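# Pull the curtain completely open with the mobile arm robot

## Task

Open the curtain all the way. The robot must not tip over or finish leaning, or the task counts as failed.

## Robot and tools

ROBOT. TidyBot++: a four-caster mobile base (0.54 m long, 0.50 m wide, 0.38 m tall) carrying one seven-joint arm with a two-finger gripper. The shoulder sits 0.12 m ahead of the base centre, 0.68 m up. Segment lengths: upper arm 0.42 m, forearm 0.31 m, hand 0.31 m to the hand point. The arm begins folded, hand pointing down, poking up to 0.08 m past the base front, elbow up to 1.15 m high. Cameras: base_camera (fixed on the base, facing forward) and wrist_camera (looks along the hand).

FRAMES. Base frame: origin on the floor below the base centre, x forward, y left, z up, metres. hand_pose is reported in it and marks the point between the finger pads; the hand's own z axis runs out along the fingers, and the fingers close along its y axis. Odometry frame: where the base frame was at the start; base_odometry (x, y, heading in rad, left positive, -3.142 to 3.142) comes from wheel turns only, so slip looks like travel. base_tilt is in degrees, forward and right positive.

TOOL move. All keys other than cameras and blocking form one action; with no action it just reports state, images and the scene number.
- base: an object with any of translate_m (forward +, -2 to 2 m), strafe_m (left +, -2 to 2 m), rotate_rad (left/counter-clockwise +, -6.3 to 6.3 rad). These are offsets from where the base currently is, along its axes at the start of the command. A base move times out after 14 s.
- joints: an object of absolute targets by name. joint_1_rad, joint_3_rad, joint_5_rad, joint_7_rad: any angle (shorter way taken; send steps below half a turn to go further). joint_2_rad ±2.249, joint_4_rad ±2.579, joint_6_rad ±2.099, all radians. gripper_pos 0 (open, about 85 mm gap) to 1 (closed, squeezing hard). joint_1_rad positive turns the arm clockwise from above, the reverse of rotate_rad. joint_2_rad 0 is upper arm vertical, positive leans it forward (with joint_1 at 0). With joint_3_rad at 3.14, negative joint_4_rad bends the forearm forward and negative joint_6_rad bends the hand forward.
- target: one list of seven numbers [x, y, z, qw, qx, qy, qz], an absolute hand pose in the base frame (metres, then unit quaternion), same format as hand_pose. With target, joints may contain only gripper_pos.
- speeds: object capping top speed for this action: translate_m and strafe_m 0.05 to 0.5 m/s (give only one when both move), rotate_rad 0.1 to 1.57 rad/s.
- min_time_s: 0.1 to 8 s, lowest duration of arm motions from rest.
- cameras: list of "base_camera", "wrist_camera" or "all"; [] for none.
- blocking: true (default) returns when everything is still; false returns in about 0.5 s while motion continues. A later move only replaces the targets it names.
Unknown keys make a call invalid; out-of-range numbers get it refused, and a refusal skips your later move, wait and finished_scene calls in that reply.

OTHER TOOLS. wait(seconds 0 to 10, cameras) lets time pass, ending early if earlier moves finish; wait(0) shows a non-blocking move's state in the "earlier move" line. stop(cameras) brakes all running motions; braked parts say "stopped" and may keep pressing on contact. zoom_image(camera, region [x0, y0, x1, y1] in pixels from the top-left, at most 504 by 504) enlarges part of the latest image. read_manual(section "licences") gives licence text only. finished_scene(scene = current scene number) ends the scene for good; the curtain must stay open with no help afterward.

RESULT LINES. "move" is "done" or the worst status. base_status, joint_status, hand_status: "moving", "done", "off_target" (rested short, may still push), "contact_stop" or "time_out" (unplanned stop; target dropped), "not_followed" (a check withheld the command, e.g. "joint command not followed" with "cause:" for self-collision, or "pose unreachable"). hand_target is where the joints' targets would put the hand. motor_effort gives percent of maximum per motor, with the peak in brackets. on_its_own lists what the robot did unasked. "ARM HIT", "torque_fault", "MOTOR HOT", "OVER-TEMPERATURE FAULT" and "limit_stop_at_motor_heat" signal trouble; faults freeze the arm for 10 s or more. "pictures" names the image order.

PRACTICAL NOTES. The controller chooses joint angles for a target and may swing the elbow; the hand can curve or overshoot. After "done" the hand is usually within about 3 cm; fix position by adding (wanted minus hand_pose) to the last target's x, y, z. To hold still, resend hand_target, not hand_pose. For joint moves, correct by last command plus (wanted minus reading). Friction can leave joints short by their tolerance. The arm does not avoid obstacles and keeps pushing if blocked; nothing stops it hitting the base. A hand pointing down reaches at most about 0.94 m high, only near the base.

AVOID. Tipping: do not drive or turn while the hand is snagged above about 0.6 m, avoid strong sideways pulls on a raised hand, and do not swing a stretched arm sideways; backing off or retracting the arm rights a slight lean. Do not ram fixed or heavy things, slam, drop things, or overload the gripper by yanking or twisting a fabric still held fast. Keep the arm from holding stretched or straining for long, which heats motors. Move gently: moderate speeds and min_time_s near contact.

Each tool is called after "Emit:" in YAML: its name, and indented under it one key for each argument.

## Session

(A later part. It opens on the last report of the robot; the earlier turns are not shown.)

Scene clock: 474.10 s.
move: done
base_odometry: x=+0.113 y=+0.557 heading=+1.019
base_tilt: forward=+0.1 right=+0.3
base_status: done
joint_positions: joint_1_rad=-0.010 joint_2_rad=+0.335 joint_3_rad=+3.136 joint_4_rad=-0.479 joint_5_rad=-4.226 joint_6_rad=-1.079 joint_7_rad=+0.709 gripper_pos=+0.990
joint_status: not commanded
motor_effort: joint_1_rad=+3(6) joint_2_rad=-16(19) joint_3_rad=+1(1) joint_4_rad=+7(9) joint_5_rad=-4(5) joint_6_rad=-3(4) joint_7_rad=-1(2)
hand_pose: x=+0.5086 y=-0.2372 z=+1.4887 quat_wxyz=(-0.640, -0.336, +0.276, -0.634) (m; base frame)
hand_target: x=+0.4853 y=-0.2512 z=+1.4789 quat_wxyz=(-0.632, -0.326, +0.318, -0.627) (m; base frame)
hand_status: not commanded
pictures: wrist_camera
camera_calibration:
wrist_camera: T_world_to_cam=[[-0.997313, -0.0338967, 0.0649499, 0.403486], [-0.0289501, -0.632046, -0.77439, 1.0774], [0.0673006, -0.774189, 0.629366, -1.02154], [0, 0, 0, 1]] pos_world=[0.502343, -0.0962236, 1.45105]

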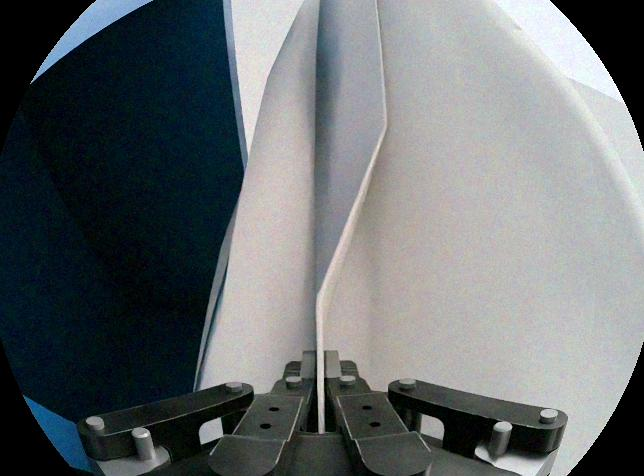

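Emit:
move:
  base: {"strafe_m": -0.35}
  speeds: {"strafe_m": 0.2}
  cameras: ["all"]

Scene clock: 490.17 s.
move: done
base_odometry: x=+0.411 y=+0.374 heading=+1.019
base_tilt: forward=+0.1 right=+0.3
base_status: done
joint_positions: joint_1_rad=-0.018 joint_2_rad=+0.333 joint_3_rad=+3.136 joint_4_rad=-0.476 joint_5_rad=-4.211 joint_6_rad=-1.079 joint_7_rad=+0.709 gripper_pos=+0.990
joint_status: not commanded
motor_effort: joint_1_rad=+4(7) joint_2_rad=-16(17) joint_3_rad=+1(1) joint_4_rad=+7(8) joint_5_rad=-5(7) joint_6_rad=-4(6) joint_7_rad=-1(2)
hand_pose: x=+0.5050 y=-0.2325 z=+1.4927 quat_wxyz=(-0.642, -0.330, +0.274, -0.635) (m; base frame)
hand_target: x=+0.4853 y=-0.2512 z=+1.4789 quat_wxyz=(-0.632, -0.326, +0.318, -0.627) (m; base frame)
hand_status: not commanded
pictures: base_camera, wrist_camera
camera_calibration:
wrist_camera: T_world_to_cam=[[-0.997696, -0.0306392, 0.0605302, 0.407385], [-0.0269271, -0.640088, -0.76783, 1.07069], [0.0622703, -0.767691, 0.637788, -1.0287], [0, 0, 0, 1]] pos_world=[0.499334, -0.0919006, 1.45354]

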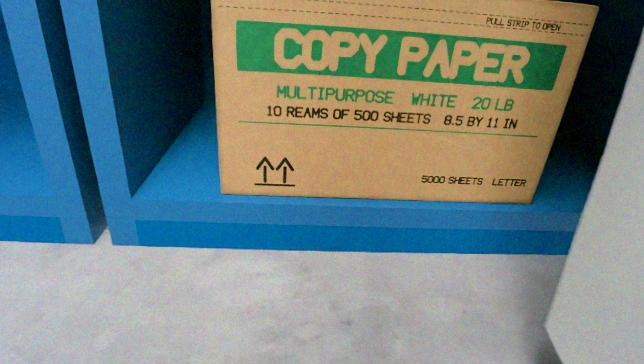

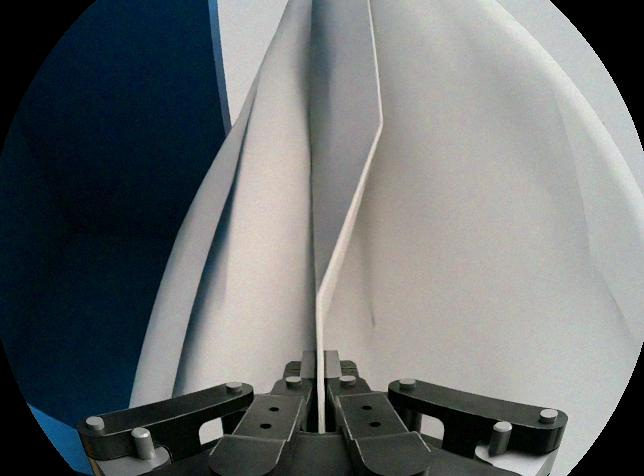

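Emit:
move:
  base: {"strafe_m": -0.25}
  speeds: {"strafe_m": 0.2}
  cameras: ["wrist_camera"]

Emit:
move:
  base: {"strafe_m": -0.15}
  speeds: {"strafe_m": 0.1}
  cameras: ["all"]

Scene clock: 498.33 s.
move: done
base_odometry: x=+0.624 y=+0.243 heading=+1.019
base_tilt: forward=+0.0 right=+0.3
base_status: done
joint_positions: joint_1_rad=-0.024 joint_2_rad=+0.332 joint_3_rad=+3.136 joint_4_rad=-0.476 joint_5_rad=-4.207 joint_6_rad=-1.079 joint_7_rad=+0.709 gripper_pos=+0.990
joint_status: not commanded
motor_effort: joint_1_rad=+5(8) joint_2_rad=-16(16) joint_3_rad=+1(2) joint_4_rad=+7(7) joint_5_rad=-6(8) joint_6_rad=-6(7) joint_7_rad=-2(2)
hand_pose: x=+0.5047 y=-0.2295 z=+1.4940 quat_wxyz=(-0.641, -0.329, +0.273, -0.637) (m; base frame)
hand_target: x=+0.4853 y=-0.2512 z=+1.4789 quat_wxyz=(-0.632, -0.326, +0.318, -0.627) (m; base frame)
hand_status: not commanded
pictures: wrist_camera
camera_calibration:
wrist_camera: T_world_to_cam=[[-0.99769, -0.0334624, 0.0591198, 0.408616], [-0.0238161, -0.642742, -0.765713, 1.06829], [0.0636214, -0.765352, 0.64046, -1.03128], [0, 0, 0, 1]] pos_world=[0.498726, -0.0889862, 1.45434]

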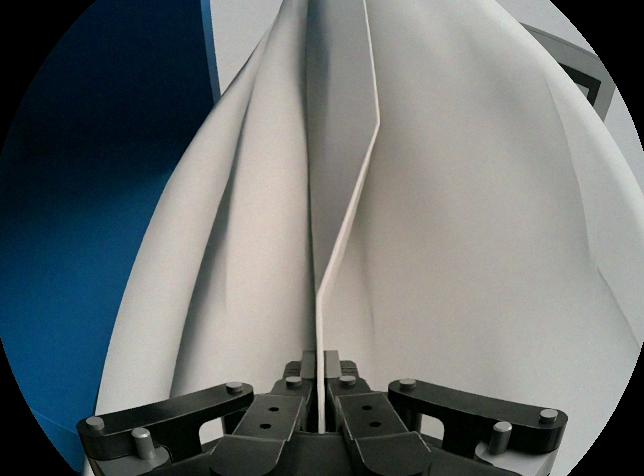

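Scene clock: 500.37 s.
move: done
base_odometry: x=+0.752 y=+0.164 heading=+1.020
base_tilt: forward=+0.1 right=+0.3
base_status: done
joint_positions: joint_1_rad=-0.029 joint_2_rad=+0.331 joint_3_rad=+3.136 joint_4_rad=-0.475 joint_5_rad=-4.201 joint_6_rad=-1.079 joint_7_rad=+0.709 gripper_pos=+0.990
joint_status: not commanded
motor_effort: joint_1_rad=+6(8) joint_2_rad=-15(17) joint_3_rad=+1(2) joint_4_rad=+7(7) joint_5_rad=-7(8) joint_6_rad=-6(8) joint_7_rad=-2(2)
hand_pose: x=+0.5038 y=-0.2271 z=+1.4955 quat_wxyz=(-0.642, -0.328, +0.272, -0.638) (m; base frame)
hand_target: x=+0.4853 y=-0.2512 z=+1.4789 quat_wxyz=(-0.632, -0.326, +0.318, -0.627) (m; base frame)
hand_status: not commanded
pictures: base_camera, wrist_camera
camera_calibration:
wrist_camera: T_world_to_cam=[[-0.997769, -0.0341162, 0.0573792, 0.410143], [-0.0218148, -0.645716, -0.763266, 1.06564], [0.0630904, -0.762815, 0.643532, -1.03415], [0, 0, 0, 1]] pos_world=[0.49772, -0.0867744, 1.45534]

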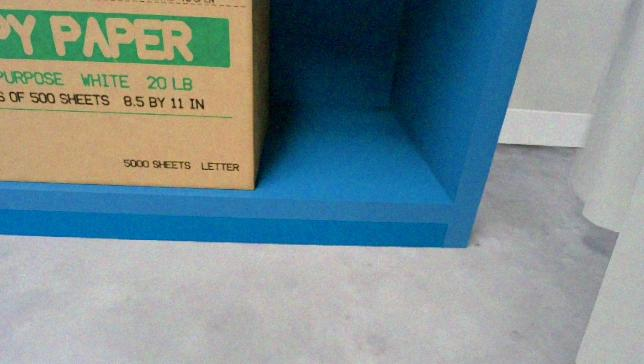

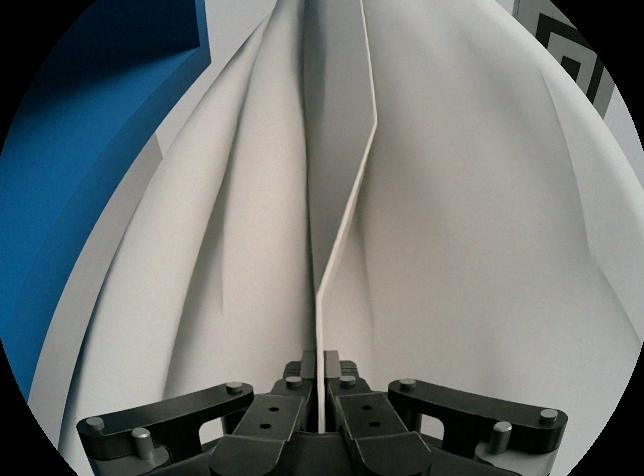

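Emit:
move:
  base: {"strafe_m": -0.12}
  speeds: {"strafe_m": 0.1}
  cameras: ["wrist_camera"]

Emit:
move:
  base: {"strafe_m": -0.12}
  speeds: {"strafe_m": 0.1}
  cameras: ["all"]

Scene clock: 513.27 s.
move: done
base_odometry: x=+0.854 y=+0.102 heading=+1.020
base_tilt: forward=+0.0 right=+0.3
base_status: done
joint_positions: joint_1_rad=-0.042 joint_2_rad=+0.314 joint_3_rad=+3.136 joint_4_rad=-0.466 joint_5_rad=-4.155 joint_6_rad=-1.079 joint_7_rad=+0.709 gripper_pos=+0.990
joint_status: not commanded
motor_effort: joint_1_rad=+11(12) joint_2_rad=-13(16) joint_3_rad=+1(2) joint_4_rad=+5(7) joint_5_rad=-15(16) joint_6_rad=-16(17) joint_7_rad=-2(3)
hand_pose: x=+0.4811 y=-0.2168 z=+1.5115 quat_wxyz=(-0.649, -0.306, +0.274, -0.640) (m; base frame)
hand_target: x=+0.4853 y=-0.2512 z=+1.4789 quat_wxyz=(-0.632, -0.326, +0.318, -0.627) (m; base frame)
hand_status: not commanded
pictures: wrist_camera
camera_calibration:
wrist_camera: T_world_to_cam=[[-0.999431, -0.0133846, 0.0309529, 0.432064], [-0.0140406, -0.669365, -0.742801, 1.04419], [0.0306608, -0.742813, 0.668796, -1.05337], [0, 0, 0, 1]] pos_world=[0.478776, -0.0777251, 1.46674]

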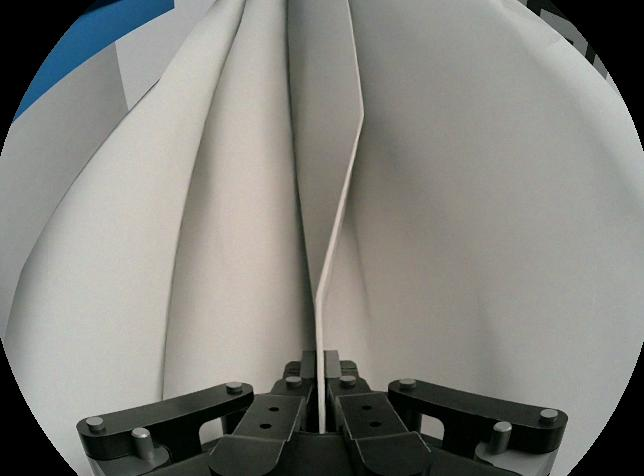

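Scene clock: 515.13 s.
move: done
base_odometry: x=+0.956 y=+0.039 heading=+1.021
base_tilt: forward=+0.0 right=+0.3
base_status: done
joint_positions: joint_1_rad=-0.078 joint_2_rad=+0.299 joint_3_rad=+3.136 joint_4_rad=-0.456 joint_5_rad=-4.092 joint_6_rad=-1.037 joint_7_rad=+0.709 gripper_pos=+0.990
joint_status: not commanded
motor_effort: joint_1_rad=+17(18) joint_2_rad=-10(14) joint_3_rad=+2(2) joint_4_rad=+4(6) joint_5_rad=-25(27) joint_6_rad=-26(29) joint_7_rad=-2(3)
hand_pose: x=+0.4710 y=-0.1901 z=+1.5343 quat_wxyz=(-0.654, -0.284, +0.251, -0.655) (m; base frame)
hand_target: x=+0.4853 y=-0.2512 z=+1.4789 quat_wxyz=(-0.632, -0.326, +0.318, -0.627) (m; base frame)
hand_status: not commanded
pictures: base_camera, wrist_camera
camera_calibration:
wrist_camera: T_world_to_cam=[[-0.999295, -0.0262814, 0.0267965, 0.425616], [0.000268574, -0.718925, -0.695088, 0.989437], [0.0375326, -0.694591, 0.718425, -1.1187], [0, 0, 0, 1]] pos_world=[0.467038, -0.0545207, 1.48004]

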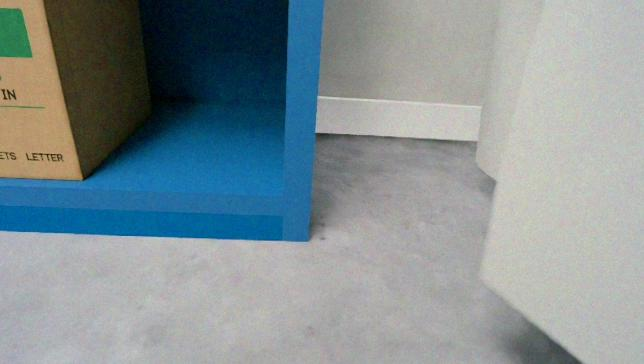

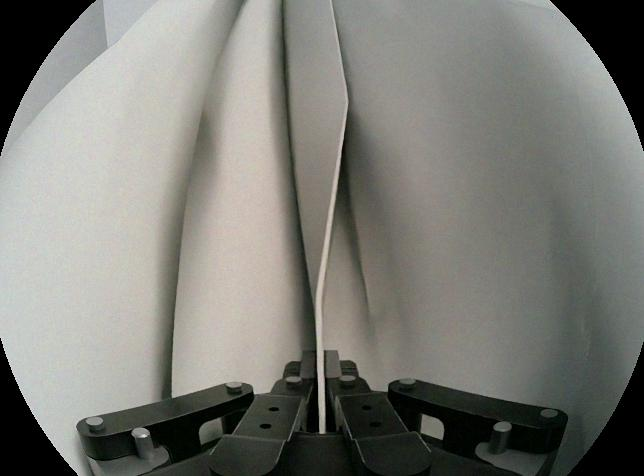

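Emit:
move:
  base: {"strafe_m": 0.25}
  speeds: {"strafe_m": 0.2}

Emit:
move:
  joints: {"gripper_pos": 0.0}

Emit:
move:
  base: {"strafe_m": 0.4}

Emit:
move:
  base: {"translate_m": -0.8}
  cameras: ["all"]

Scene clock: 525.27 s.
move: done
base_odometry: x=+0.742 y=+0.170 heading=+1.020
base_tilt: forward=+0.1 right=+0.3
base_status: done
joint_positions: joint_1_rad=-0.021 joint_2_rad=+0.303 joint_3_rad=+3.136 joint_4_rad=-0.456 joint_5_rad=-4.186 joint_6_rad=-1.075 joint_7_rad=+0.709 gripper_pos=+0.990
joint_status: not commanded
motor_effort: joint_1_rad=+1(16) joint_2_rad=-22(23) joint_3_rad=+1(2) joint_4_rad=+11(12) joint_5_rad=+5(26) joint_6_rad=+4(28) joint_7_rad=-1(2)
hand_pose: x=+0.4694 y=-0.2280 z=+1.5132 quat_wxyz=(-0.642, -0.307, +0.286, -0.642) (m; base frame)
hand_target: x=+0.4853 y=-0.2512 z=+1.4789 quat_wxyz=(-0.632, -0.326, +0.318, -0.627) (m; base frame)
hand_status: not commanded
pictures: none

Scene clock: 526.37 s.
move: done
base_odometry: x=+0.742 y=+0.170 heading=+1.020
base_tilt: forward=+0.1 right=+0.3
base_status: not commanded
joint_positions: joint_1_rad=-0.021 joint_2_rad=+0.303 joint_3_rad=+3.136 joint_4_rad=-0.456 joint_5_rad=-4.186 joint_6_rad=-1.075 joint_7_rad=+0.709 gripper_pos=+0.000
joint_status: all done
motor_effort: joint_1_rad=+1(2) joint_2_rad=-21(22) joint_3_rad=+2(2) joint_4_rad=+11(12) joint_5_rad=+4(5) joint_6_rad=+3(4) joint_7_rad=-1(1)
hand_pose: x=+0.4694 y=-0.2280 z=+1.5132 quat_wxyz=(-0.642, -0.307, +0.286, -0.642) (m; base frame)
hand_target: x=+0.4853 y=-0.2512 z=+1.4789 quat_wxyz=(-0.632, -0.326, +0.318, -0.627) (m; base frame)
hand_status: not commanded
pictures: none

Scene clock: 528.30 s.
move: done
base_odometry: x=+0.401 y=+0.379 heading=+1.020
base_tilt: forward=+0.1 right=+0.3
base_status: done
joint_positions: joint_1_rad=-0.010 joint_2_rad=+0.303 joint_3_rad=+3.136 joint_4_rad=-0.456 joint_5_rad=-4.187 joint_6_rad=-1.075 joint_7_rad=+0.709 gripper_pos=+0.000
joint_status: not commanded
motor_effort: joint_1_rad=+0(4) joint_2_rad=-20(23) joint_3_rad=+1(2) joint_4_rad=+10(12) joint_5_rad=+4(6) joint_6_rad=+4(5) joint_7_rad=-1(1)
hand_pose: x=+0.4669 y=-0.2323 z=+1.5127 quat_wxyz=(-0.645, -0.306, +0.288, -0.638) (m; base frame)
hand_target: x=+0.4853 y=-0.2512 z=+1.4789 quat_wxyz=(-0.632, -0.326, +0.318, -0.627) (m; base frame)
hand_status: not commanded
pictures: none

Scene clock: 530.97 s.
move: done
base_odometry: x=-0.017 y=-0.303 heading=+1.020
base_tilt: forward=+0.0 right=+0.3
base_status: done
joint_positions: joint_1_rad=-0.010 joint_2_rad=+0.313 joint_3_rad=+3.136 joint_4_rad=-0.456 joint_5_rad=-4.187 joint_6_rad=-1.077 joint_7_rad=+0.709 gripper_pos=+0.000
joint_status: not commanded
motor_effort: joint_1_rad=+0(1) joint_2_rad=-20(25) joint_3_rad=+1(2) joint_4_rad=+10(12) joint_5_rad=+5(5) joint_6_rad=+4(6) joint_7_rad=-1(1)
hand_pose: x=+0.4753 y=-0.2324 z=+1.5089 quat_wxyz=(-0.647, -0.309, +0.285, -0.636) (m; base frame)
hand_target: x=+0.4853 y=-0.2512 z=+1.4789 quat_wxyz=(-0.632, -0.326, +0.318, -0.627) (m; base frame)
hand_status: not commanded
pictures: base_camera, wrist_camera
camera_calibration:
wrist_camera: T_world_to_cam=[[-0.999731, -0.00661859, 0.0222397, 0.441097], [-0.0125194, -0.653124, -0.757148, 1.0564], [0.0195365, -0.757222, 0.652865, -1.03704], [0, 0, 0, 1]] pos_world=[0.474464, -0.0923954, 1.46709]

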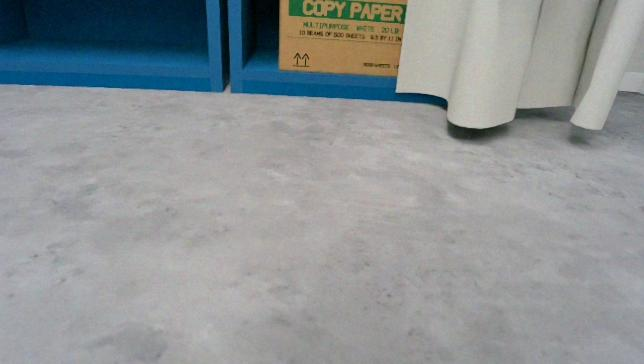

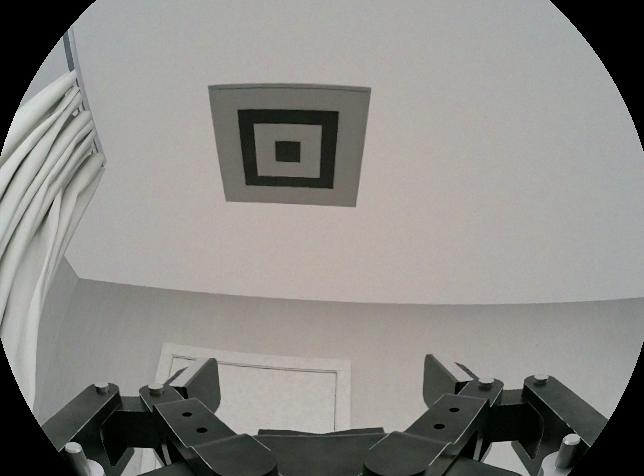

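Emit:
move:
  base: {"translate_m": -0.3, "rotate_rad": -0.2}
  joints: {"joint_1_rad": 0.0, "joint_2_rad": -0.33, "joint_3_rad": 3.14, "joint_4_rad": -2.5, "joint_5_rad": 0.0, "joint_6_rad": 1.0, "joint_7_rad": 1.57}
  cameras: ["all"]

Scene clock: 548.70 s.
move: done
base_odometry: x=-0.175 y=-0.558 heading=+0.819
base_tilt: forward=+0.1 right=+0.3
base_status: done
joint_positions: joint_1_rad=+0.001 joint_2_rad=-0.295 joint_3_rad=+3.136 joint_4_rad=-2.460 joint_5_rad=-6.225 joint_6_rad=+0.901 joint_7_rad=+1.529 gripper_pos=+0.000
joint_status: all done
motor_effort: joint_1_rad=+0(3) joint_2_rad=-7(26) joint_3_rad=+0(3) joint_4_rad=+16(21) joint_5_rad=-1(6) joint_6_rad=+9(10) joint_7_rad=-1(2)
hand_pose: x=+0.5536 y=+0.0180 z=+1.0018 quat_wxyz=(+0.017, -0.591, -0.019, -0.806) (m; base frame)
hand_target: x=+0.5289 y=+0.0022 z=+1.0240 quat_wxyz=(+0.001, -0.552, +0.000, -0.834) (m; base frame)
hand_status: not commanded
pictures: base_camera, wrist_camera
camera_calibration:
wrist_camera: T_world_to_cam=[[0.0491796, -0.998769, -0.00645875, -0.00185578], [0.307527, 0.0212945, -0.951301, 0.842203], [0.950268, 0.0447984, 0.308195, -0.702432], [0, 0, 0, 1]] pos_world=[0.40859, 0.0116801, 1.01766]

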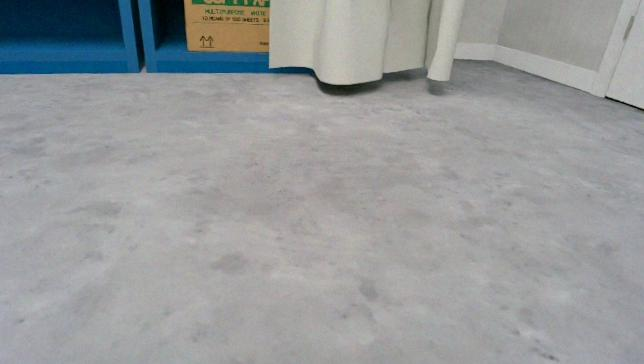

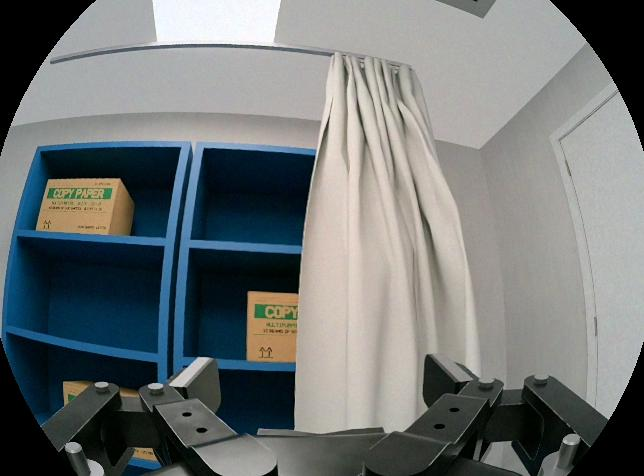

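Emit:
zoom_image:
  camera: "wrist_camera"
  region: [310, 30, 440, 130]

Scaled by 3.877.

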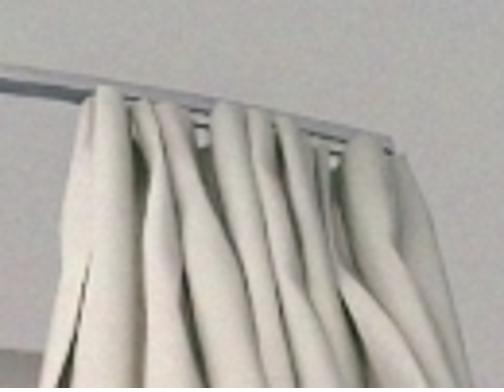

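Emit:
finished_scene:
  scene: 1

The scene is finished: the task was done.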